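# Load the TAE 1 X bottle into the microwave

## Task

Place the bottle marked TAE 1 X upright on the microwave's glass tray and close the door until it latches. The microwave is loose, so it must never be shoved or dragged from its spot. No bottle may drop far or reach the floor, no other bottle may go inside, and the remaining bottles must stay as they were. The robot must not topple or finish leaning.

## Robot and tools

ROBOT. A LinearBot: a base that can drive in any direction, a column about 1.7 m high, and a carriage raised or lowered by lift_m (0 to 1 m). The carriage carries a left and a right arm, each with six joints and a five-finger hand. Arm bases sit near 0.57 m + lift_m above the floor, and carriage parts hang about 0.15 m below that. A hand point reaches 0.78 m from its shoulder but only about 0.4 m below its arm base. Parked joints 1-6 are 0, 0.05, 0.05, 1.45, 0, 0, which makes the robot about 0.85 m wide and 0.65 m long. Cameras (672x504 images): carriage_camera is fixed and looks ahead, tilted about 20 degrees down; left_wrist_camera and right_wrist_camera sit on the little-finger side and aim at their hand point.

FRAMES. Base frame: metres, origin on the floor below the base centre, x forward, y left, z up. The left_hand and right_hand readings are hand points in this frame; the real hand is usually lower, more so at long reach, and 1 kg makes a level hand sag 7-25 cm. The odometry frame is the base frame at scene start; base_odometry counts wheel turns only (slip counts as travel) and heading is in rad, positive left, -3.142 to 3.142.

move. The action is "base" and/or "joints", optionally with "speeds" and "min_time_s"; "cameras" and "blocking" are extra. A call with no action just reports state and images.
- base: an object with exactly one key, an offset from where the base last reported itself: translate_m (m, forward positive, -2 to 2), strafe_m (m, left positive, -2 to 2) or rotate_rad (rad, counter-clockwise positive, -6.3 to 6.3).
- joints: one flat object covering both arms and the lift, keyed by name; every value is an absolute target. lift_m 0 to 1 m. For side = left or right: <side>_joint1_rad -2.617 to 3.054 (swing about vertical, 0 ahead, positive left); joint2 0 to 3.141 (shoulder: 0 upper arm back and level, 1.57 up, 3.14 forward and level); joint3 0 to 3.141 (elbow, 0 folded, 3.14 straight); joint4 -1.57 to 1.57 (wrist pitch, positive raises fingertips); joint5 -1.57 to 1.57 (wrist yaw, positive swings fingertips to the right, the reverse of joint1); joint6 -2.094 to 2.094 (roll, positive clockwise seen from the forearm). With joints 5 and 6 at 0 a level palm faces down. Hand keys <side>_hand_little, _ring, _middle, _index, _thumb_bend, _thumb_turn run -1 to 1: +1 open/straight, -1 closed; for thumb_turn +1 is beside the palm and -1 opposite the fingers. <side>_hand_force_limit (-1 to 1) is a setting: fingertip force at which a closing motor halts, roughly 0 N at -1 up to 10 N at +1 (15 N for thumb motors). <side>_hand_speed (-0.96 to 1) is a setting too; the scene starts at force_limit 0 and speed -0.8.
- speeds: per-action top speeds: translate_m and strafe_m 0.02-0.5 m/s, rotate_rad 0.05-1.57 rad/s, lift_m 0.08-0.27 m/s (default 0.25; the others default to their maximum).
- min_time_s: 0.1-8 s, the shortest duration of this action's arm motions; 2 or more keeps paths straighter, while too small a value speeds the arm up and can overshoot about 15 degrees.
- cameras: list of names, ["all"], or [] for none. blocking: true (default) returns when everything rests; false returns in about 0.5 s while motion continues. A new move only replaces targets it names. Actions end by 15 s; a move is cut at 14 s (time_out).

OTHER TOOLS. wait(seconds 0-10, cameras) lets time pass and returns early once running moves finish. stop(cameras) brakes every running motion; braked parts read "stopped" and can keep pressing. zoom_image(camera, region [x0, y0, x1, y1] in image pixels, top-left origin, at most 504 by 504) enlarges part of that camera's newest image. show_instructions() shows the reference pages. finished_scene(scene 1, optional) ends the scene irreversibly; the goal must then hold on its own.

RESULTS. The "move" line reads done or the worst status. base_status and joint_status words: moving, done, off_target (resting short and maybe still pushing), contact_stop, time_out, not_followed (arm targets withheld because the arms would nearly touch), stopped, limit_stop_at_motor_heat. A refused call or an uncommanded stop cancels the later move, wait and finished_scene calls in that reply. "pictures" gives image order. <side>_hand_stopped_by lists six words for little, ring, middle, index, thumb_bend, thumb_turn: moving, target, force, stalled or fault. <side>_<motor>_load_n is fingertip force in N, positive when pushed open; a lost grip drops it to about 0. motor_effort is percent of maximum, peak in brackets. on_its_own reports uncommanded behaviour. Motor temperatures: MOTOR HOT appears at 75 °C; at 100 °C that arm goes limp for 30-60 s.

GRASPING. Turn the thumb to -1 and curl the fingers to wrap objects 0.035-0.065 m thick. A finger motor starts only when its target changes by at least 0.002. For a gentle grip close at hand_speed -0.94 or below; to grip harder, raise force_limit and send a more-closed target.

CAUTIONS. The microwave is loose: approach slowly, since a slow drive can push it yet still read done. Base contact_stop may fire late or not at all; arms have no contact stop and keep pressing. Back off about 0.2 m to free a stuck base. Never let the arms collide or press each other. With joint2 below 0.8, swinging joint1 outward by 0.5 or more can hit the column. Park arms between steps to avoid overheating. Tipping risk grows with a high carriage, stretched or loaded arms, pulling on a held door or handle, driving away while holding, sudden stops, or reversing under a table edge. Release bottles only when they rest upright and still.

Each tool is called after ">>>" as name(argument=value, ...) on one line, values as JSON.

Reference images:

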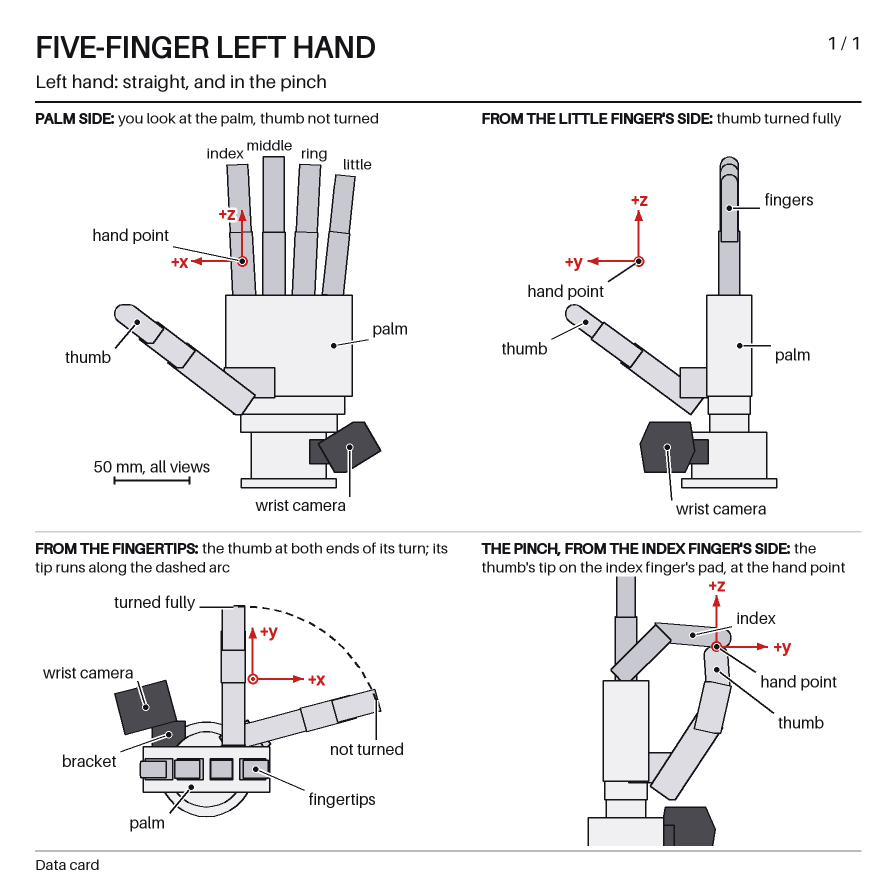

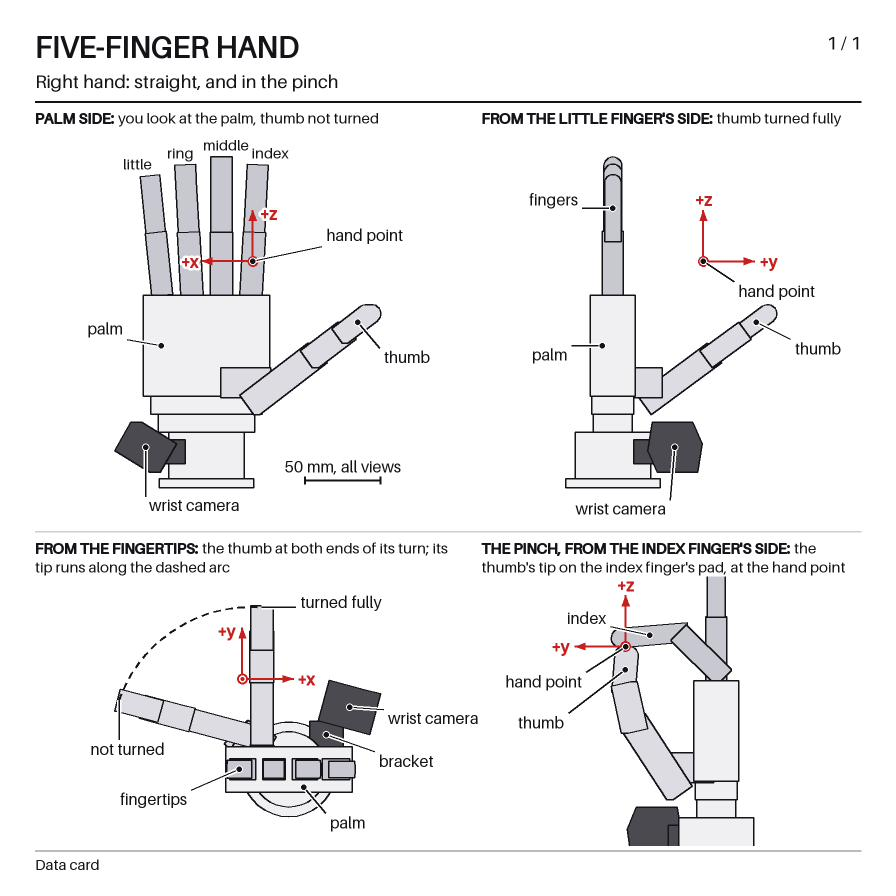

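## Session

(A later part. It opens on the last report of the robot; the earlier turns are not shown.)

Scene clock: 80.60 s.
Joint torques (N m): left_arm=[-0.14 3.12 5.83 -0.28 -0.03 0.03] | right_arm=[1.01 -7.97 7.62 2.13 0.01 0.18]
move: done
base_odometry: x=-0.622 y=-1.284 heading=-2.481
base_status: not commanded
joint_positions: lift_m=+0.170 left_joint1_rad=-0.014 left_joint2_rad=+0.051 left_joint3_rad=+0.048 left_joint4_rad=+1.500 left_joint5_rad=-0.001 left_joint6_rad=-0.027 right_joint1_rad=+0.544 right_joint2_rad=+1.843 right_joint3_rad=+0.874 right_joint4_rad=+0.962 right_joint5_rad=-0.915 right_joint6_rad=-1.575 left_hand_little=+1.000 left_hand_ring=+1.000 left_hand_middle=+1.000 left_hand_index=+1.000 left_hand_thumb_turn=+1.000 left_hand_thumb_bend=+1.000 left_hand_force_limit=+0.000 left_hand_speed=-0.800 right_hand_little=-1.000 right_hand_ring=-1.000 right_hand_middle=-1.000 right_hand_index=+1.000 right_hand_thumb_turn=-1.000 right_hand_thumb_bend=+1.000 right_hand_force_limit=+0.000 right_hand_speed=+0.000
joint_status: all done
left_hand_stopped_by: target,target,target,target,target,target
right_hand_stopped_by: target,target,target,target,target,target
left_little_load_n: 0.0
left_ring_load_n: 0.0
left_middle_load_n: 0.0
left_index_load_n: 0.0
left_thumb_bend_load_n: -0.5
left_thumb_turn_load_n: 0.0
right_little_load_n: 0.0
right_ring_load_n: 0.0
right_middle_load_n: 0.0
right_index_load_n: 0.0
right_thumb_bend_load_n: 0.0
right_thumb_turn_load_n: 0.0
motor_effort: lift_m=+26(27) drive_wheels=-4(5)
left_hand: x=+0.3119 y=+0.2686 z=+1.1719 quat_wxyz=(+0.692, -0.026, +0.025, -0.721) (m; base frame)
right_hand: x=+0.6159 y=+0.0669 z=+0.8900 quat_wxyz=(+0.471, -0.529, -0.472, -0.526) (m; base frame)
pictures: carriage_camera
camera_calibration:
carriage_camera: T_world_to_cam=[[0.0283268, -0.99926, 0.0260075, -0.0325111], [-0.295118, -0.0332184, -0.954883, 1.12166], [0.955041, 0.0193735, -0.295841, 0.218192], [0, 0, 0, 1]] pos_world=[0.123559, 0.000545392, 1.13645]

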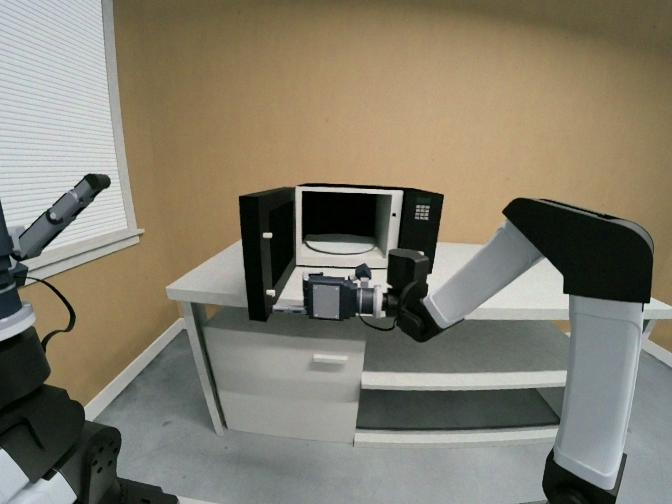

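>>> move(joints={"right_joint1_rad": 0.0}, min_time_s=2)

>>> move(base={"translate_m": -0.35}, joints={"right_joint2_rad": 0.8, "right_joint3_rad": 0.3, "right_joint4_rad": 0.5, "right_joint5_rad": 0}, cameras=["carriage_camera"])

>>> zoom_image(camera="carriage_camera", region=[240, 150, 480, 330])

Scene clock: 84.30 s.
Joint torques (N m): left_arm=[-0.1 2.99 5.81 -0.28 -0.05 0.07] | right_arm=[-0.12 -7.95 7.62 2.13 -0.01 0.18]
move: done
base_odometry: x=-0.622 y=-1.284 heading=-2.481
base_status: not commanded
joint_positions: lift_m=+0.170 left_joint1_rad=-0.014 left_joint2_rad=+0.051 left_joint3_rad=+0.048 left_joint4_rad=+1.500 left_joint5_rad=-0.001 left_joint6_rad=-0.027 right_joint1_rad=+0.006 right_joint2_rad=+1.843 right_joint3_rad=+0.874 right_joint4_rad=+0.962 right_joint5_rad=-0.914 right_joint6_rad=-1.575 left_hand_little=+1.000 left_hand_ring=+1.000 left_hand_middle=+1.000 left_hand_index=+1.000 left_hand_thumb_turn=+1.000 left_hand_thumb_bend=+1.000 left_hand_force_limit=+0.000 left_hand_speed=-0.800 right_hand_little=-1.000 right_hand_ring=-1.000 right_hand_middle=-1.000 right_hand_index=+1.000 right_hand_thumb_turn=-1.000 right_hand_thumb_bend=+1.000 right_hand_force_limit=+0.000 right_hand_speed=+0.000
joint_status: all done
left_hand_stopped_by: target,target,target,target,target,target
right_hand_stopped_by: target,target,target,target,target,target
left_little_load_n: 0.5
left_ring_load_n: 0.0
left_middle_load_n: 0.0
left_index_load_n: 0.0
left_thumb_bend_load_n: 0.0
left_thumb_turn_load_n: 0.0
right_little_load_n: 0.0
right_ring_load_n: 0.0
right_middle_load_n: 0.0
right_index_load_n: 0.0
right_thumb_bend_load_n: 0.0
right_thumb_turn_load_n: 0.5
motor_effort: lift_m=+25(27) drive_wheels=-3(5)
left_hand: x=+0.3119 y=+0.2686 z=+1.1719 quat_wxyz=(+0.692, -0.026, +0.025, -0.721) (m; base frame)
right_hand: x=+0.7509 y=-0.1822 z=+0.8900 quat_wxyz=(+0.313, -0.635, -0.314, -0.632) (m; base frame)
pictures: none

Scene clock: 86.97 s.
Joint torques (N m): left_arm=[-0.21 3.14 6.04 -0.3 -0.03 0.03] | right_arm=[-0.1 -1.5 6.76 2.31 0.06 0.18]
move: done
base_odometry: x=-0.345 y=-1.069 heading=-2.482
base_status: done
joint_positions: lift_m=+0.170 left_joint1_rad=-0.014 left_joint2_rad=+0.051 left_joint3_rad=+0.048 left_joint4_rad=+1.501 left_joint5_rad=-0.001 left_joint6_rad=-0.027 right_joint1_rad=+0.005 right_joint2_rad=+0.804 right_joint3_rad=+0.309 right_joint4_rad=+0.514 right_joint5_rad=-0.007 right_joint6_rad=-1.575 left_hand_little=+1.000 left_hand_ring=+1.000 left_hand_middle=+1.000 left_hand_index=+1.000 left_hand_thumb_turn=+1.000 left_hand_thumb_bend=+1.000 left_hand_force_limit=+0.000 left_hand_speed=-0.800 right_hand_little=-1.000 right_hand_ring=-1.000 right_hand_middle=-1.000 right_hand_index=+1.000 right_hand_thumb_turn=-1.000 right_hand_thumb_bend=+1.000 right_hand_force_limit=+0.000 right_hand_speed=+0.000
joint_status: all done
left_hand_stopped_by: target,target,target,target,target,target
right_hand_stopped_by: target,target,target,target,target,target
left_little_load_n: -0.5
left_ring_load_n: 0.0
left_middle_load_n: 0.0
left_index_load_n: 0.0
left_thumb_bend_load_n: 0.0
left_thumb_turn_load_n: 0.0
right_little_load_n: 0.0
right_ring_load_n: 0.0
right_middle_load_n: 0.0
right_index_load_n: 0.0
right_thumb_bend_load_n: 0.0
right_thumb_turn_load_n: 0.0
motor_effort: lift_m=+26(27) drive_wheels=-4(9)
left_hand: x=+0.3118 y=+0.2686 z=+1.1719 quat_wxyz=(+0.692, -0.026, +0.025, -0.721) (m; base frame)
right_hand: x=+0.5827 y=-0.3591 z=+0.9371 quat_wxyz=(+0.003, -0.700, -0.006, -0.714) (m; base frame)
pictures: carriage_camera
camera_calibration:
carriage_camera: T_world_to_cam=[[0.0283268, -0.99926, 0.0260075, -0.0325111], [-0.295118, -0.0332184, -0.954883, 1.12166], [0.955041, 0.0193735, -0.295841, 0.218192], [0, 0, 0, 1]] pos_world=[0.123559, 0.000545392, 1.13645]

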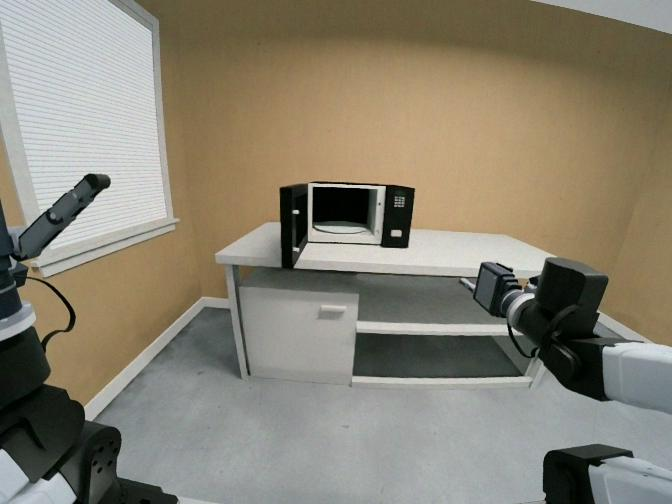

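Scaled by 2.100 from the camera's 672x504 image, which has a finer 960x720 frame.

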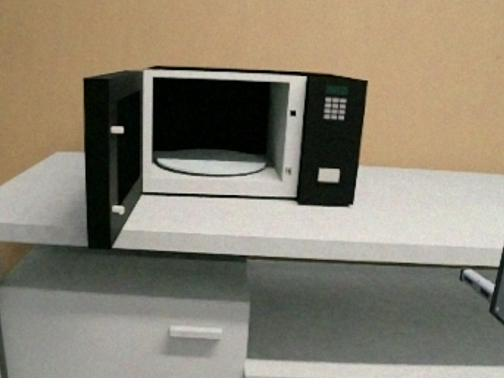

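>>> move(base={"rotate_rad": -2.331}, joints={"right_joint1_rad": 0.0, "right_joint2_rad": 0.1, "right_joint3_rad": 0.1, "right_joint4_rad": 1.4, "right_joint6_rad": 0, "lift_m": 0.3})

>>> move(base={"translate_m": 2.0}, joints={"right_hand_middle": 1, "right_hand_ring": 1, "right_hand_little": 1})

>>> move(base={"rotate_rad": -0.806}, cameras=["carriage_camera"])

>>> zoom_image(camera="carriage_camera", region=[320, 230, 560, 410])

Scene clock: 91.63 s.
Joint torques (N m): left_arm=[-0.09 3 5.81 -0.26 -0.07 0.02] | right_arm=[-0.08 3.04 5.04 0.21 -0.01 0.3]
move: done
base_odometry: x=-0.345 y=-1.069 heading=+1.471
base_status: done
joint_positions: lift_m=+0.300 left_joint1_rad=-0.014 left_joint2_rad=+0.051 left_joint3_rad=+0.048 left_joint4_rad=+1.498 left_joint5_rad=-0.001 left_joint6_rad=-0.027 right_joint1_rad=+0.005 right_joint2_rad=+0.108 right_joint3_rad=+0.108 right_joint4_rad=+1.396 right_joint5_rad=-0.002 right_joint6_rad=-0.011 left_hand_little=+1.000 left_hand_ring=+1.000 left_hand_middle=+1.000 left_hand_index=+1.000 left_hand_thumb_turn=+1.000 left_hand_thumb_bend=+1.000 left_hand_force_limit=+0.000 left_hand_speed=-0.800 right_hand_little=-1.000 right_hand_ring=-1.000 right_hand_middle=-1.000 right_hand_index=+1.000 right_hand_thumb_turn=-1.000 right_hand_thumb_bend=+1.000 right_hand_force_limit=+0.000 right_hand_speed=+0.000
joint_status: all done
left_hand_stopped_by: target,target,target,target,target,target
right_hand_stopped_by: target,target,target,target,target,target
left_little_load_n: 0.0
left_ring_load_n: 0.0
left_middle_load_n: 0.0
left_index_load_n: 0.0
left_thumb_bend_load_n: 0.0
left_thumb_turn_load_n: 0.0
right_little_load_n: 0.0
right_ring_load_n: 0.0
right_middle_load_n: 0.0
right_index_load_n: 0.0
right_thumb_bend_load_n: 0.0
right_thumb_turn_load_n: 0.0
motor_effort: lift_m=+24(33) drive_wheels=+2(12)
left_hand: x=+0.3126 y=+0.2686 z=+1.3016 quat_wxyz=(+0.692, -0.027, +0.026, -0.721) (m; base frame)
right_hand: x=+0.3409 y=-0.2710 z=+1.3077 quat_wxyz=(+0.702, -0.063, +0.061, -0.706) (m; base frame)
pictures: none

Scene clock: 97.93 s.
Joint torques (N m): left_arm=[-0.16 3.22 5.89 -0.35 -0.03 0.04] | right_arm=[-0.09 3.03 4.94 0.15 -0.01 0.3]
move: done
base_odometry: x=-0.143 y=+0.921 heading=+1.470
base_status: done
joint_positions: lift_m=+0.300 left_joint1_rad=-0.014 left_joint2_rad=+0.051 left_joint3_rad=+0.048 left_joint4_rad=+1.499 left_joint5_rad=-0.001 left_joint6_rad=-0.027 right_joint1_rad=+0.005 right_joint2_rad=+0.108 right_joint3_rad=+0.108 right_joint4_rad=+1.398 right_joint5_rad=-0.002 right_joint6_rad=-0.011 left_hand_little=+1.000 left_hand_ring=+1.000 left_hand_middle=+1.000 left_hand_index=+1.000 left_hand_thumb_turn=+1.000 left_hand_thumb_bend=+1.000 left_hand_force_limit=+0.000 left_hand_speed=-0.800 right_hand_little=+1.000 right_hand_ring=+1.000 right_hand_middle=+1.000 right_hand_index=+1.000 right_hand_thumb_turn=-1.000 right_hand_thumb_bend=+1.000 right_hand_force_limit=+0.000 right_hand_speed=+0.000
joint_status: all done
left_hand_stopped_by: target,target,target,target,target,target
right_hand_stopped_by: target,target,target,target,target,target
left_little_load_n: 0.0
left_ring_load_n: 0.0
left_middle_load_n: 0.0
left_index_load_n: 0.0
left_thumb_bend_load_n: 0.0
left_thumb_turn_load_n: 0.0
right_little_load_n: 0.0
right_ring_load_n: 0.0
right_middle_load_n: 0.0
right_index_load_n: 0.0
right_thumb_bend_load_n: 0.0
right_thumb_turn_load_n: 0.0
motor_effort: lift_m=+24(28) drive_wheels=-4(19)
left_hand: x=+0.3122 y=+0.2686 z=+1.3018 quat_wxyz=(+0.692, -0.027, +0.026, -0.721) (m; base frame)
right_hand: x=+0.3402 y=-0.2710 z=+1.3080 quat_wxyz=(+0.703, -0.062, +0.060, -0.706) (m; base frame)
pictures: none

Scene clock: 100.23 s.
Joint torques (N m): left_arm=[-0.24 3.15 5.9 -0.26 -0.05 0.05] | right_arm=[-0.1 3.07 5.04 0.17 -0.01 0.3]
move: done
base_odometry: x=-0.143 y=+0.921 heading=+0.665
base_status: done
joint_positions: lift_m=+0.300 left_joint1_rad=-0.014 left_joint2_rad=+0.051 left_joint3_rad=+0.048 left_joint4_rad=+1.499 left_joint5_rad=-0.001 left_joint6_rad=-0.027 right_joint1_rad=+0.005 right_joint2_rad=+0.108 right_joint3_rad=+0.108 right_joint4_rad=+1.398 right_joint5_rad=-0.002 right_joint6_rad=-0.011 left_hand_little=+1.000 left_hand_ring=+1.000 left_hand_middle=+1.000 left_hand_index=+1.000 left_hand_thumb_turn=+1.000 left_hand_thumb_bend=+1.000 left_hand_force_limit=+0.000 left_hand_speed=-0.800 right_hand_little=+1.000 right_hand_ring=+1.000 right_hand_middle=+1.000 right_hand_index=+1.000 right_hand_thumb_turn=-1.000 right_hand_thumb_bend=+1.000 right_hand_force_limit=+0.000 right_hand_speed=+0.000
joint_status: not commanded
left_hand_stopped_by: target,target,target,target,target,target
right_hand_stopped_by: target,target,target,target,target,target
left_little_load_n: 0.0
left_ring_load_n: 0.0
left_middle_load_n: 0.0
left_index_load_n: 0.0
left_thumb_bend_load_n: 0.0
left_thumb_turn_load_n: 0.0
right_little_load_n: 0.0
right_ring_load_n: 0.0
right_middle_load_n: 0.0
right_index_load_n: 0.0
right_thumb_bend_load_n: 0.0
right_thumb_turn_load_n: 0.0
motor_effort: lift_m=+24(28) drive_wheels=+5(14)
left_hand: x=+0.3122 y=+0.2686 z=+1.3018 quat_wxyz=(+0.692, -0.027, +0.026, -0.721) (m; base frame)
right_hand: x=+0.3404 y=-0.2710 z=+1.3079 quat_wxyz=(+0.703, -0.062, +0.060, -0.706) (m; base frame)
pictures: carriage_camera
camera_calibration:
carriage_camera: T_world_to_cam=[[0.0283268, -0.99926, 0.0260075, -0.0358921], [-0.295118, -0.0332184, -0.954883, 1.24579], [0.955041, 0.0193735, -0.295841, 0.256652], [0, 0, 0, 1]] pos_world=[0.123559, 0.000545392, 1.26645]

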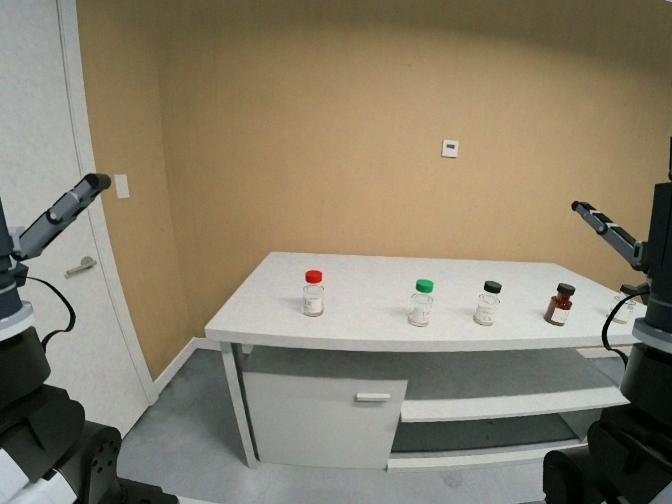

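Scaled by 2.100 from the camera's 672x504 image, which has a finer 960x720 frame.

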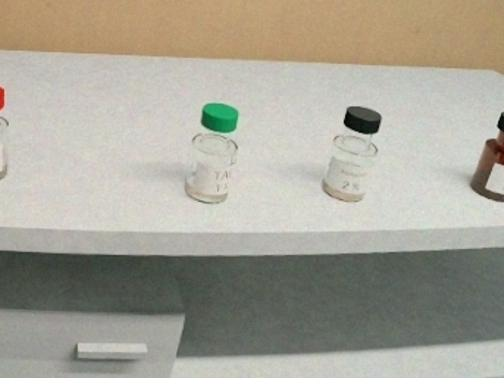

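>>> zoom_image(camera="carriage_camera", region=[290, 260, 330, 325])

>>> zoom_image(camera="carriage_camera", region=[395, 270, 455, 345])

Scaled by 7.754 from the camera's 672x504 image, which has a finer 960x720 frame.

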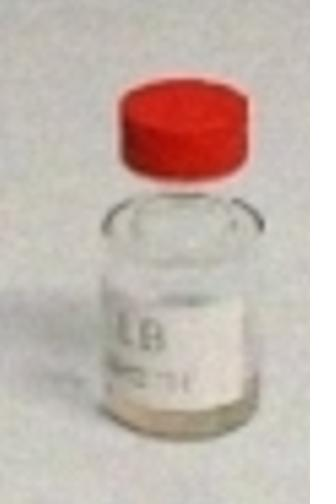

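Scaled by 6.720 from the camera's 672x504 image, which has a finer 960x720 frame.

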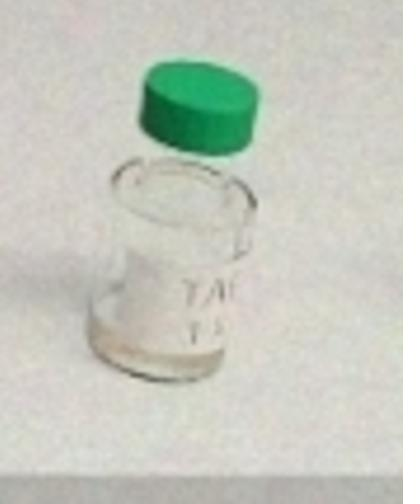

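>>> move(joints={"lift_m": 0.25, "right_joint1_rad": 0.234, "right_joint2_rad": 1.622, "right_joint3_rad": 0.608, "right_joint4_rad": 1.015, "right_joint5_rad": 0.234, "right_joint6_rad": -1.57}, min_time_s=2.5, cameras=["carriage_camera", "right_wrist_camera"])

>>> zoom_image(camera="carriage_camera", region=[360, 240, 520, 360])

Scene clock: 106.20 s.
Joint torques (N m): left_arm=[-0.1 3 5.85 -0.31 -0.05 0.03] | right_arm=[1.01 -5.72 7.95 2.3 0.05 0.01]
move: done
base_odometry: x=-0.143 y=+0.921 heading=+0.664
base_status: not commanded
joint_positions: lift_m=+0.250 left_joint1_rad=-0.014 left_joint2_rad=+0.051 left_joint3_rad=+0.048 left_joint4_rad=+1.500 left_joint5_rad=-0.001 left_joint6_rad=-0.027 right_joint1_rad=+0.228 right_joint2_rad=+1.611 right_joint3_rad=+0.589 right_joint4_rad=+1.029 right_joint5_rad=+0.226 right_joint6_rad=-1.558 left_hand_little=+1.000 left_hand_ring=+1.000 left_hand_middle=+1.000 left_hand_index=+1.000 left_hand_thumb_turn=+1.000 left_hand_thumb_bend=+1.000 left_hand_force_limit=+0.000 left_hand_speed=-0.800 right_hand_little=+1.000 right_hand_ring=+1.000 right_hand_middle=+1.000 right_hand_index=+1.000 right_hand_thumb_turn=-1.000 right_hand_thumb_bend=+1.000 right_hand_force_limit=+0.000 right_hand_speed=+0.000
joint_status: all done
left_hand_stopped_by: target,target,target,target,target,target
right_hand_stopped_by: target,target,target,target,target,target
left_little_load_n: 0.0
left_ring_load_n: 0.0
left_middle_load_n: 0.0
left_index_load_n: 0.0
left_thumb_bend_load_n: 0.0
left_thumb_turn_load_n: 0.0
right_little_load_n: 0.0
right_ring_load_n: 0.0
right_middle_load_n: 0.0
right_index_load_n: 0.0
right_thumb_bend_load_n: 0.0
right_thumb_turn_load_n: 0.0
motor_effort: lift_m=+25(28) drive_wheels=+5(7)
left_hand: x=+0.3121 y=+0.2686 z=+1.2517 quat_wxyz=(+0.692, -0.026, +0.026, -0.721) (m; base frame)
right_hand: x=+0.7031 y=-0.2975 z=+0.9718 quat_wxyz=(+0.006, -0.705, +0.005, -0.709) (m; base frame)
pictures: carriage_camera, right_wrist_camera
camera_calibration:
carriage_camera: T_world_to_cam=[[0.0283268, -0.99926, 0.0260075, -0.0345865], [-0.295118, -0.0332184, -0.954883, 1.19786], [0.955041, 0.0193735, -0.295841, 0.2418], [0, 0, 0, 1]] pos_world=[0.123559, 0.000545392, 1.21625]
right_wrist_camera: T_world_to_cam=[[0.0131737, -0.962698, 0.270257, -0.557365], [-0.531291, -0.23571, -0.813739, 1.08842], [0.847087, -0.132865, -0.514578, -0.0158555], [0, 0, 0, 1]] pos_world=[0.599043, -0.282128, 1.02817]

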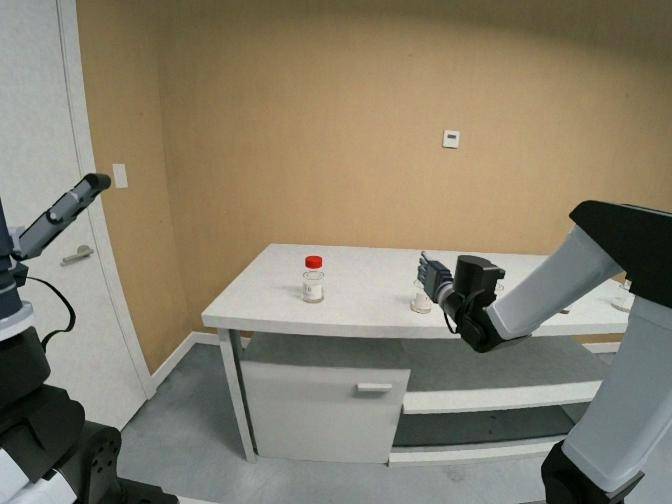

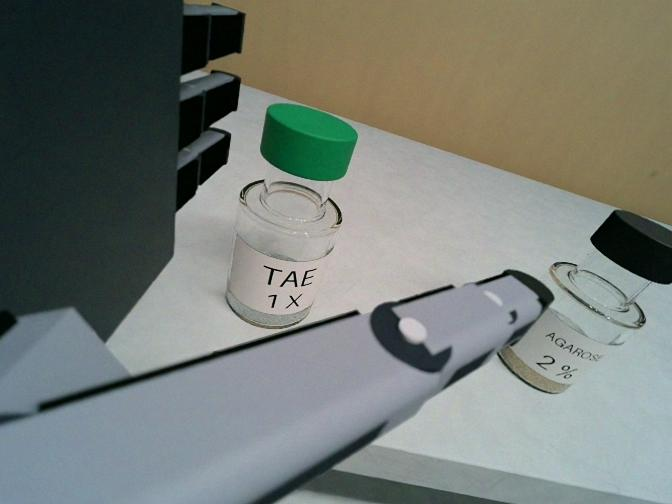

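Scaled by 3.150 from the camera's 672x504 image, which has a finer 960x720 frame.

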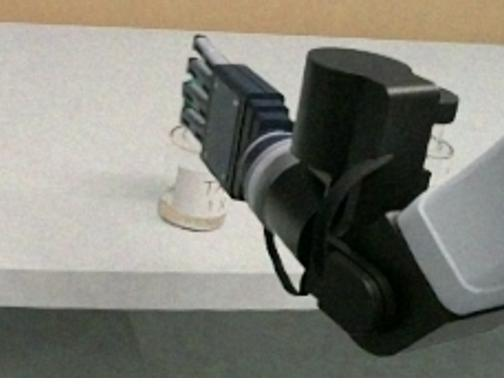

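>>> move(joints={"lift_m": 0.15, "right_joint1_rad": 0.266, "right_joint5_rad": 0.268}, speeds={"lift_m": 0.1}, min_time_s=1, cameras=["carriage_camera", "right_wrist_camera"])

>>> zoom_image(camera="carriage_camera", region=[360, 190, 520, 310])

Scene clock: 108.80 s.
Joint torques (N m): left_arm=[-0.05 2.99 6.04 -0.26 -0.05 0.04] | right_arm=[1.01 -6.05 7.34 2.39 0.07 0.02]
move: done
base_odometry: x=-0.143 y=+0.921 heading=+0.664
base_status: not commanded
joint_positions: lift_m=+0.150 left_joint1_rad=-0.014 left_joint2_rad=+0.051 left_joint3_rad=+0.048 left_joint4_rad=+1.500 left_joint5_rad=-0.001 left_joint6_rad=-0.027 right_joint1_rad=+0.260 right_joint2_rad=+1.616 right_joint3_rad=+0.596 right_joint4_rad=+1.020 right_joint5_rad=+0.261 right_joint6_rad=-1.559 left_hand_little=+1.000 left_hand_ring=+1.000 left_hand_middle=+1.000 left_hand_index=+1.000 left_hand_thumb_turn=+1.000 left_hand_thumb_bend=+1.000 left_hand_force_limit=+0.000 left_hand_speed=-0.800 right_hand_little=+1.000 right_hand_ring=+1.000 right_hand_middle=+1.000 right_hand_index=+1.000 right_hand_thumb_turn=-1.000 right_hand_thumb_bend=+1.000 right_hand_force_limit=+0.000 right_hand_speed=+0.000
joint_status: all done
left_hand_stopped_by: target,target,target,target,target,target
right_hand_stopped_by: target,target,target,target,target,target
left_little_load_n: 0.0
left_ring_load_n: 0.0
left_middle_load_n: 0.0
left_index_load_n: 0.0
left_thumb_bend_load_n: 0.0
left_thumb_turn_load_n: 0.0
right_little_load_n: 0.0
right_ring_load_n: 0.0
right_middle_load_n: 0.0
right_index_load_n: 0.0
right_thumb_bend_load_n: 0.0
right_thumb_turn_load_n: 0.5
motor_effort: lift_m=+26(30) drive_wheels=+4(6)
left_hand: x=+0.3121 y=+0.2686 z=+1.1516 quat_wxyz=(+0.692, -0.026, +0.026, -0.721) (m; base frame)
right_hand: x=+0.7021 y=-0.2888 z=+0.8705 quat_wxyz=(+0.004, -0.707, +0.004, -0.707) (m; base frame)
pictures: carriage_camera, right_wrist_camera
camera_calibration:
carriage_camera: T_world_to_cam=[[0.0283268, -0.99926, 0.0260075, -0.0319858], [-0.295118, -0.0332184, -0.954883, 1.10237], [0.955041, 0.0193735, -0.295841, 0.212216], [0, 0, 0, 1]] pos_world=[0.123559, 0.000545392, 1.11625]
right_wrist_camera: T_world_to_cam=[[0.0128165, -0.961907, 0.273076, -0.523559], [-0.537287, -0.236949, -0.809431, 1.00754], [0.843302, -0.136346, -0.519857, -0.0596579], [0, 0, 0, 1]] pos_world=[0.598357, -0.273015, 0.92749]

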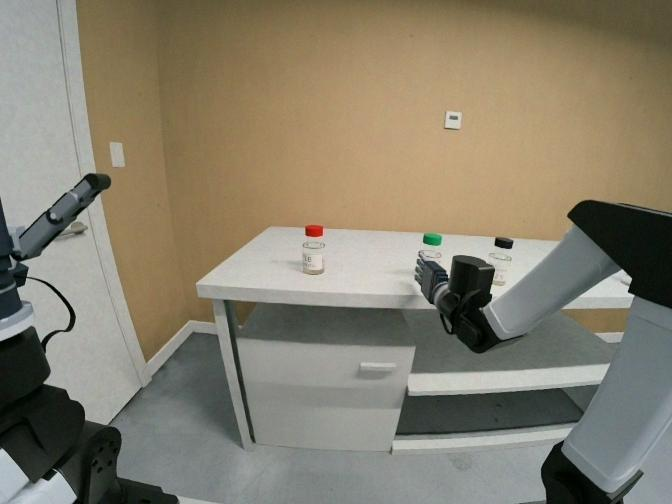

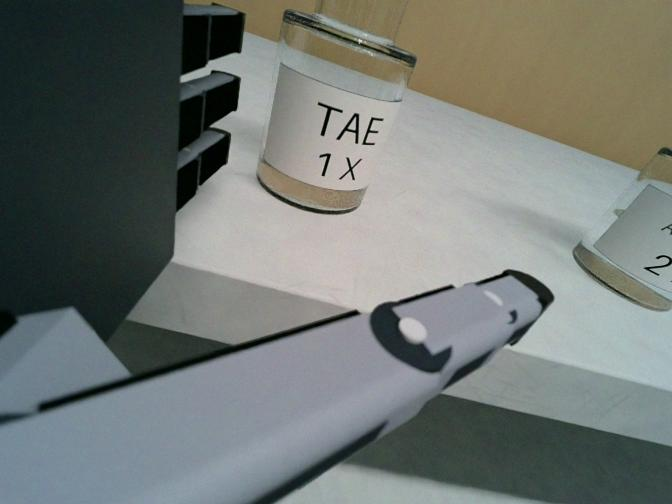

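Scaled by 3.150 from the camera's 672x504 image, which has a finer 960x720 frame.

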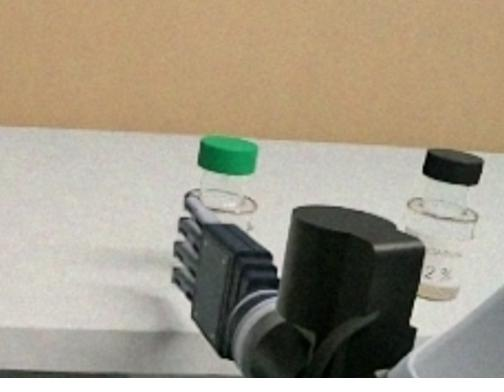

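>>> move(joints={"right_joint1_rad": 0.211, "right_joint2_rad": 1.88, "right_joint3_rad": 0.948, "right_joint4_rad": 0.928, "right_joint5_rad": 0.213}, min_time_s=3, cameras=["carriage_camera", "right_wrist_camera"])

>>> zoom_image(camera="carriage_camera", region=[360, 190, 520, 310])

Scene clock: 113.30 s.
Joint torques (N m): left_arm=[-0.1 3.19 5.87 -0.28 -0.04 0.04] | right_arm=[-0.23 -8.08 8.35 2.28 -0.11 0.02]
move: done
base_odometry: x=-0.143 y=+0.921 heading=+0.664
base_status: not commanded
joint_positions: lift_m=+0.150 left_joint1_rad=-0.014 left_joint2_rad=+0.051 left_joint3_rad=+0.048 left_joint4_rad=+1.500 left_joint5_rad=-0.001 left_joint6_rad=-0.027 right_joint1_rad=+0.218 right_joint2_rad=+1.865 right_joint3_rad=+0.929 right_joint4_rad=+0.943 right_joint5_rad=+0.221 right_joint6_rad=-1.559 left_hand_little=+1.000 left_hand_ring=+1.000 left_hand_middle=+1.000 left_hand_index=+1.000 left_hand_thumb_turn=+1.000 left_hand_thumb_bend=+1.000 left_hand_force_limit=+0.000 left_hand_speed=-0.800 right_hand_little=+1.000 right_hand_ring=+1.000 right_hand_middle=+1.000 right_hand_index=+1.000 right_hand_thumb_turn=-1.000 right_hand_thumb_bend=+1.000 right_hand_force_limit=+0.000 right_hand_speed=+0.000
joint_status: all done
left_hand_stopped_by: target,target,target,target,target,target
right_hand_stopped_by: target,target,target,target,target,target
left_little_load_n: 0.0
left_ring_load_n: 0.0
left_middle_load_n: 0.0
left_index_load_n: 0.0
left_thumb_bend_load_n: 0.0
left_thumb_turn_load_n: 0.0
right_little_load_n: 0.0
right_ring_load_n: 0.0
right_middle_load_n: 0.0
right_index_load_n: 0.0
right_thumb_bend_load_n: 0.0
right_thumb_turn_load_n: 0.5
motor_effort: lift_m=+26(29) drive_wheels=+3(7)
left_hand: x=+0.3121 y=+0.2686 z=+1.1516 quat_wxyz=(+0.692, -0.026, +0.026, -0.721) (m; base frame)
right_hand: x=+0.7820 y=-0.2837 z=+0.8765 quat_wxyz=(+0.004, -0.705, +0.005, -0.709) (m; base frame)
pictures: carriage_camera, right_wrist_camera
camera_calibration:
carriage_camera: T_world_to_cam=[[0.0283268, -0.99926, 0.0260075, -0.0319858], [-0.295118, -0.0332184, -0.954883, 1.10237], [0.955041, 0.0193735, -0.295841, 0.212216], [0, 0, 0, 1]] pos_world=[0.123559, 0.000545392, 1.11625]
right_wrist_camera: T_world_to_cam=[[0.00924377, -0.962294, 0.271855, -0.517581], [-0.532567, -0.234838, -0.813156, 1.05673], [0.846337, -0.137264, -0.514657, -0.130432], [0, 0, 0, 1]] pos_world=[0.677952, -0.267808, 0.932865]

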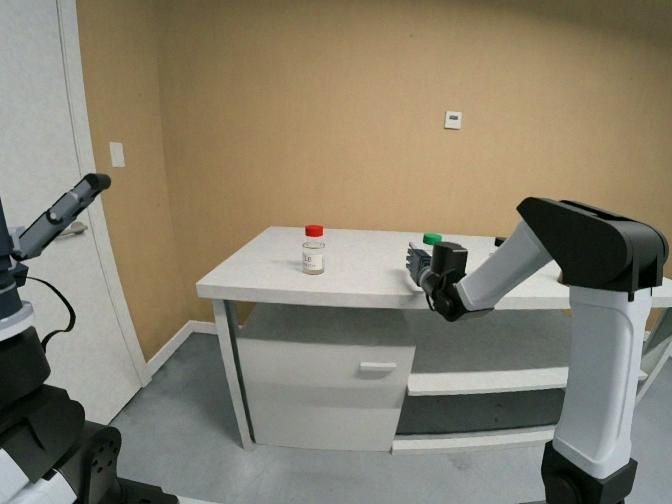

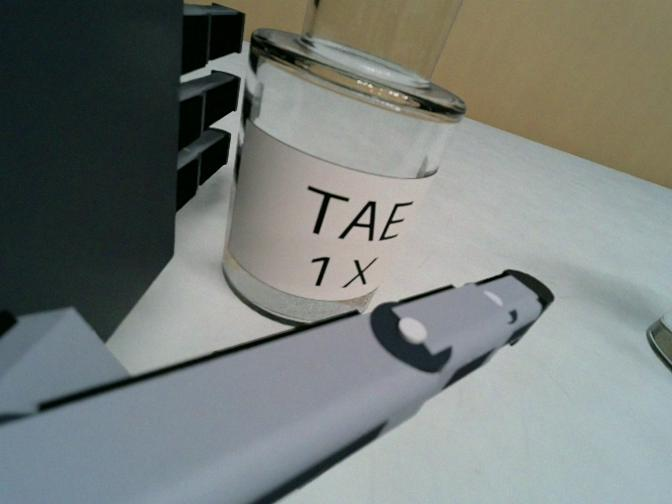

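Scaled by 3.150 from the camera's 672x504 image, which has a finer 960x720 frame.

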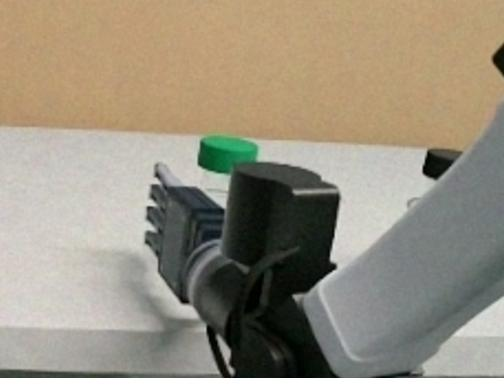

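>>> move(joints={"lift_m": 0.142})

>>> move(joints={"right_hand_speed": -0.92, "right_hand_force_limit": -0.5, "right_hand_index": -0.4, "right_hand_middle": -0.4, "right_hand_ring": -0.4, "right_hand_little": -0.4, "right_hand_thumb_bend": -0.5}, cameras=["carriage_camera", "right_wrist_camera"])

Scene clock: 114.30 s.
Joint torques (N m): left_arm=[-0.21 3.04 5.87 -0.3 -0.05 0.05] | right_arm=[-0.2 -8.66 7.86 2.39 -0.09 0.02]
move: done
base_odometry: x=-0.143 y=+0.921 heading=+0.664
base_status: not commanded
joint_positions: lift_m=+0.142 left_joint1_rad=-0.014 left_joint2_rad=+0.051 left_joint3_rad=+0.048 left_joint4_rad=+1.500 left_joint5_rad=-0.001 left_joint6_rad=-0.027 right_joint1_rad=+0.218 right_joint2_rad=+1.872 right_joint3_rad=+0.934 right_joint4_rad=+0.935 right_joint5_rad=+0.220 right_joint6_rad=-1.559 left_hand_little=+1.000 left_hand_ring=+1.000 left_hand_middle=+1.000 left_hand_index=+1.000 left_hand_thumb_turn=+1.000 left_hand_thumb_bend=+1.000 left_hand_force_limit=+0.000 left_hand_speed=-0.800 right_hand_little=+1.000 right_hand_ring=+1.000 right_hand_middle=+1.000 right_hand_index=+1.000 right_hand_thumb_turn=-1.000 right_hand_thumb_bend=+1.000 right_hand_force_limit=+0.000 right_hand_speed=+0.000
joint_status: all done
left_hand_stopped_by: target,target,target,target,target,target
right_hand_stopped_by: target,target,target,target,target,target
left_little_load_n: 0.0
left_ring_load_n: 0.0
left_middle_load_n: 0.0
left_index_load_n: 0.0
left_thumb_bend_load_n: 0.0
left_thumb_turn_load_n: 0.0
right_little_load_n: 0.0
right_ring_load_n: 0.0
right_middle_load_n: 0.0
right_index_load_n: 0.0
right_thumb_bend_load_n: 0.0
right_thumb_turn_load_n: 0.0
motor_effort: lift_m=+28(28) drive_wheels=+4(7)
left_hand: x=+0.3121 y=+0.2686 z=+1.1437 quat_wxyz=(+0.692, -0.026, +0.026, -0.721) (m; base frame)
right_hand: x=+0.7832 y=-0.2834 z=+0.8653 quat_wxyz=(+0.003, -0.708, +0.005, -0.706) (m; base frame)
pictures: none

Scene clock: 120.53 s.
Joint torques (N m): left_arm=[-0.05 2.93 5.9 -0.31 -0.05 0.05] | right_arm=[-0.21 -8.73 7.8 2.41 0.06 0.03]
move: off_target
base_odometry: x=-0.143 y=+0.921 heading=+0.664
base_status: not commanded
joint_positions: lift_m=+0.142 left_joint1_rad=-0.014 left_joint2_rad=+0.051 left_joint3_rad=+0.048 left_joint4_rad=+1.500 left_joint5_rad=-0.001 left_joint6_rad=-0.027 right_joint1_rad=+0.218 right_joint2_rad=+1.872 right_joint3_rad=+0.934 right_joint4_rad=+0.932 right_joint5_rad=+0.207 right_joint6_rad=-1.561 left_hand_little=+1.000 left_hand_ring=+1.000 left_hand_middle=+1.000 left_hand_index=+1.000 left_hand_thumb_turn=+1.000 left_hand_thumb_bend=+1.000 left_hand_force_limit=+0.000 left_hand_speed=-0.800 right_hand_little=+0.328 right_hand_ring=+0.359 right_hand_middle=+0.381 right_hand_index=+0.403 right_hand_thumb_turn=-1.000 right_hand_thumb_bend=+0.688 right_hand_force_limit=-0.500 right_hand_speed=-0.920
joint_status: right_hand_little off_target (ended at +0.328, target -0.400); right_hand_ring off_target (ended at +0.359, target -0.400); right_hand_middle off_target (ended at +0.381, target -0.400); right_hand_index off_target (ended at +0.403, target -0.400); right_hand_thumb_bend off_target (ended at +0.688, target -0.500); the others done
left_hand_stopped_by: target,target,target,target,target,target
right_hand_stopped_by: force,force,force,force,force,target
left_little_load_n: 0.0
left_ring_load_n: -0.5
left_middle_load_n: 0.0
left_index_load_n: 0.0
left_thumb_bend_load_n: 0.0
left_thumb_turn_load_n: 0.0
right_little_load_n: 3.0
right_ring_load_n: 3.0
right_middle_load_n: 1.5
right_index_load_n: 0.5
right_thumb_bend_load_n: 6.5
right_thumb_turn_load_n: 2.5
motor_effort: lift_m=+27(29) drive_wheels=+5(7)
left_hand: x=+0.3121 y=+0.2686 z=+1.1437 quat_wxyz=(+0.692, -0.026, +0.026, -0.721) (m; base frame)
right_hand: x=+0.7839 y=-0.2809 z=+0.8647 quat_wxyz=(+0.007, -0.709, -0.001, -0.705) (m; base frame)
pictures: carriage_camera, right_wrist_camera
camera_calibration:
carriage_camera: T_world_to_cam=[[0.0283268, -0.99926, 0.0260075, -0.0317777], [-0.295118, -0.0332184, -0.954883, 1.09473], [0.955041, 0.0193735, -0.295841, 0.20985], [0, 0, 0, 1]] pos_world=[0.123559, 0.000545392, 1.10825]
right_wrist_camera: T_world_to_cam=[[0.0257974, -0.960794, 0.276059, -0.527794], [-0.539226, -0.245906, -0.80546, 1.04431], [0.841766, -0.128079, -0.524429, -0.123079], [0, 0, 0, 1]] pos_world=[0.680341, -0.266062, 0.922309]

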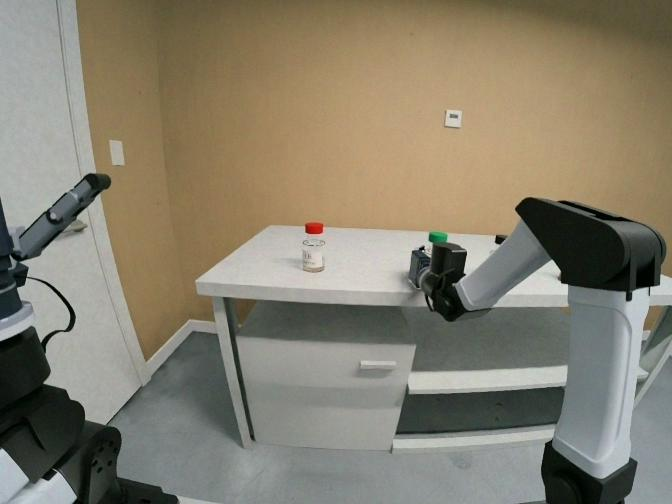

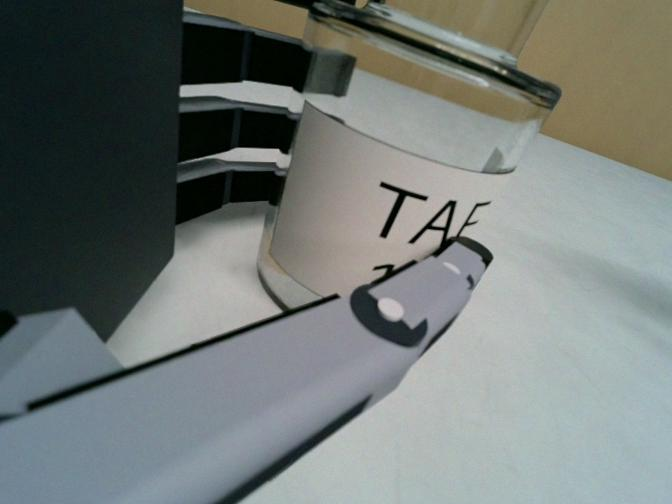

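>>> move(joints={"right_hand_force_limit": 0.2, "right_hand_index": -0.45, "right_hand_middle": -0.45, "right_hand_ring": -0.45, "right_hand_little": -0.45, "right_hand_thumb_bend": -0.55})

>>> move(joints={"lift_m": 0.19}, speeds={"lift_m": 0.08}, cameras=["carriage_camera", "right_wrist_camera"])

>>> zoom_image(camera="carriage_camera", region=[360, 190, 520, 310])

Scene clock: 121.30 s.
Joint torques (N m): left_arm=[-0.14 3.06 5.89 -0.28 -0.06 0.05] | right_arm=[-0.21 -8.73 7.82 2.41 0.07 0.03]
move: off_target
base_odometry: x=-0.143 y=+0.921 heading=+0.664
base_status: not commanded
joint_positions: lift_m=+0.142 left_joint1_rad=-0.014 left_joint2_rad=+0.051 left_joint3_rad=+0.048 left_joint4_rad=+1.500 left_joint5_rad=-0.001 left_joint6_rad=-0.027 right_joint1_rad=+0.218 right_joint2_rad=+1.872 right_joint3_rad=+0.934 right_joint4_rad=+0.932 right_joint5_rad=+0.206 right_joint6_rad=-1.561 left_hand_little=+1.000 left_hand_ring=+1.000 left_hand_middle=+1.000 left_hand_index=+1.000 left_hand_thumb_turn=+1.000 left_hand_thumb_bend=+1.000 left_hand_force_limit=+0.000 left_hand_speed=-0.800 right_hand_little=+0.285 right_hand_ring=+0.331 right_hand_middle=+0.346 right_hand_index=+0.361 right_hand_thumb_turn=-1.000 right_hand_thumb_bend=+0.690 right_hand_force_limit=+0.200 right_hand_speed=-0.920
joint_status: right_hand_little off_target (ended at +0.285, target -0.450); right_hand_ring off_target (ended at +0.331, target -0.450); right_hand_middle off_target (ended at +0.346, target -0.450); right_hand_index off_target (ended at +0.361, target -0.450); right_hand_thumb_bend off_target (ended at +0.690, target -0.550); the others done
left_hand_stopped_by: target,target,target,target,target,target
right_hand_stopped_by: force,force,force,force,force,target
left_little_load_n: 0.0
left_ring_load_n: 0.0
left_middle_load_n: 0.0
left_index_load_n: 0.0
left_thumb_bend_load_n: 0.0
left_thumb_turn_load_n: 0.0
right_little_load_n: 7.0
right_ring_load_n: 2.0
right_middle_load_n: 5.0
right_index_load_n: 6.5
right_thumb_bend_load_n: 18.5
right_thumb_turn_load_n: 4.0
motor_effort: lift_m=+26(29) drive_wheels=+2(5)
left_hand: x=+0.3121 y=+0.2686 z=+1.1437 quat_wxyz=(+0.692, -0.026, +0.026, -0.721) (m; base frame)
right_hand: x=+0.7840 y=-0.2807 z=+0.8647 quat_wxyz=(+0.007, -0.709, -0.001, -0.705) (m; base frame)
pictures: none

Scene clock: 122.40 s.
Joint torques (N m): left_arm=[-0.1 3.04 5.98 -0.29 -0.04 0.06] | right_arm=[-0.23 -10 7.77 3.23 0.09 0.03]
move: done
base_odometry: x=-0.143 y=+0.921 heading=+0.664
base_status: not commanded
joint_positions: lift_m=+0.190 left_joint1_rad=-0.014 left_joint2_rad=+0.051 left_joint3_rad=+0.048 left_joint4_rad=+1.500 left_joint5_rad=-0.001 left_joint6_rad=-0.027 right_joint1_rad=+0.218 right_joint2_rad=+1.886 right_joint3_rad=+0.934 right_joint4_rad=+0.858 right_joint5_rad=+0.206 right_joint6_rad=-1.561 left_hand_little=+1.000 left_hand_ring=+1.000 left_hand_middle=+1.000 left_hand_index=+1.000 left_hand_thumb_turn=+1.000 left_hand_thumb_bend=+1.000 left_hand_force_limit=+0.000 left_hand_speed=-0.800 right_hand_little=+0.285 right_hand_ring=+0.331 right_hand_middle=+0.346 right_hand_index=+0.361 right_hand_thumb_turn=-1.000 right_hand_thumb_bend=+0.690 right_hand_force_limit=+0.200 right_hand_speed=-0.920
joint_status: all done
left_hand_stopped_by: target,target,target,target,target,target
right_hand_stopped_by: force,force,force,force,force,target
left_little_load_n: 0.0
left_ring_load_n: 0.0
left_middle_load_n: 0.0
left_index_load_n: 0.0
left_thumb_bend_load_n: 0.0
left_thumb_turn_load_n: 0.0
right_little_load_n: 5.5
right_ring_load_n: 2.0
right_middle_load_n: 5.0
right_index_load_n: 7.5
right_thumb_bend_load_n: 18.0
right_thumb_turn_load_n: 5.5
motor_effort: lift_m=+25(31) drive_wheels=+3(6)
left_hand: x=+0.3121 y=+0.2686 z=+1.1918 quat_wxyz=(+0.692, -0.026, +0.026, -0.721) (m; base frame)
right_hand: x=+0.7814 y=-0.2813 z=+0.8874 quat_wxyz=(+0.001, -0.739, -0.007, -0.674) (m; base frame)
pictures: carriage_camera, right_wrist_camera
camera_calibration:
carriage_camera: T_world_to_cam=[[0.0283268, -0.99926, 0.0260075, -0.0330313], [-0.295118, -0.0332184, -0.954883, 1.14075], [0.955041, 0.0193735, -0.295841, 0.224109], [0, 0, 0, 1]] pos_world=[0.123559, 0.000545392, 1.15645]
right_wrist_camera: T_world_to_cam=[[0.0506478, -0.955533, 0.290501, -0.565147], [-0.60553, -0.260692, -0.751913, 1.06117], [0.794209, -0.137824, -0.591808, -0.0149455], [0, 0, 0, 1]] pos_world=[0.683066, -0.265438, 0.95324]

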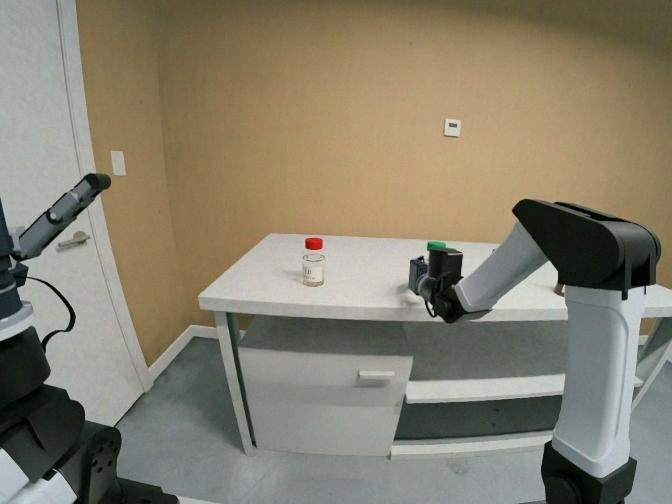

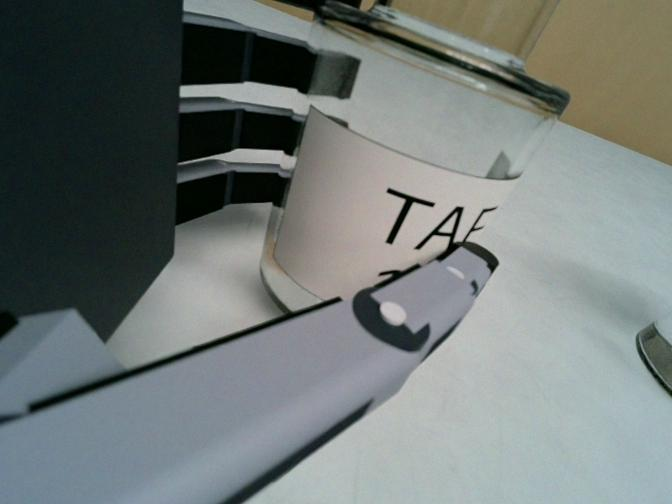

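Scaled by 3.150 from the camera's 672x504 image, which has a finer 960x720 frame.

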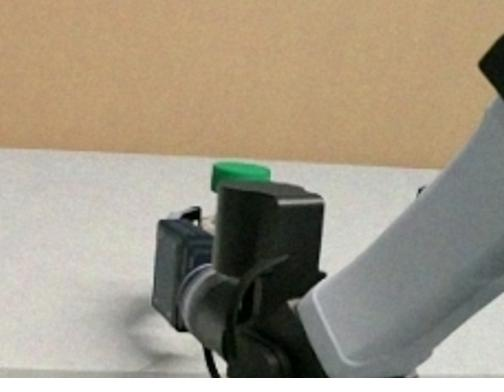

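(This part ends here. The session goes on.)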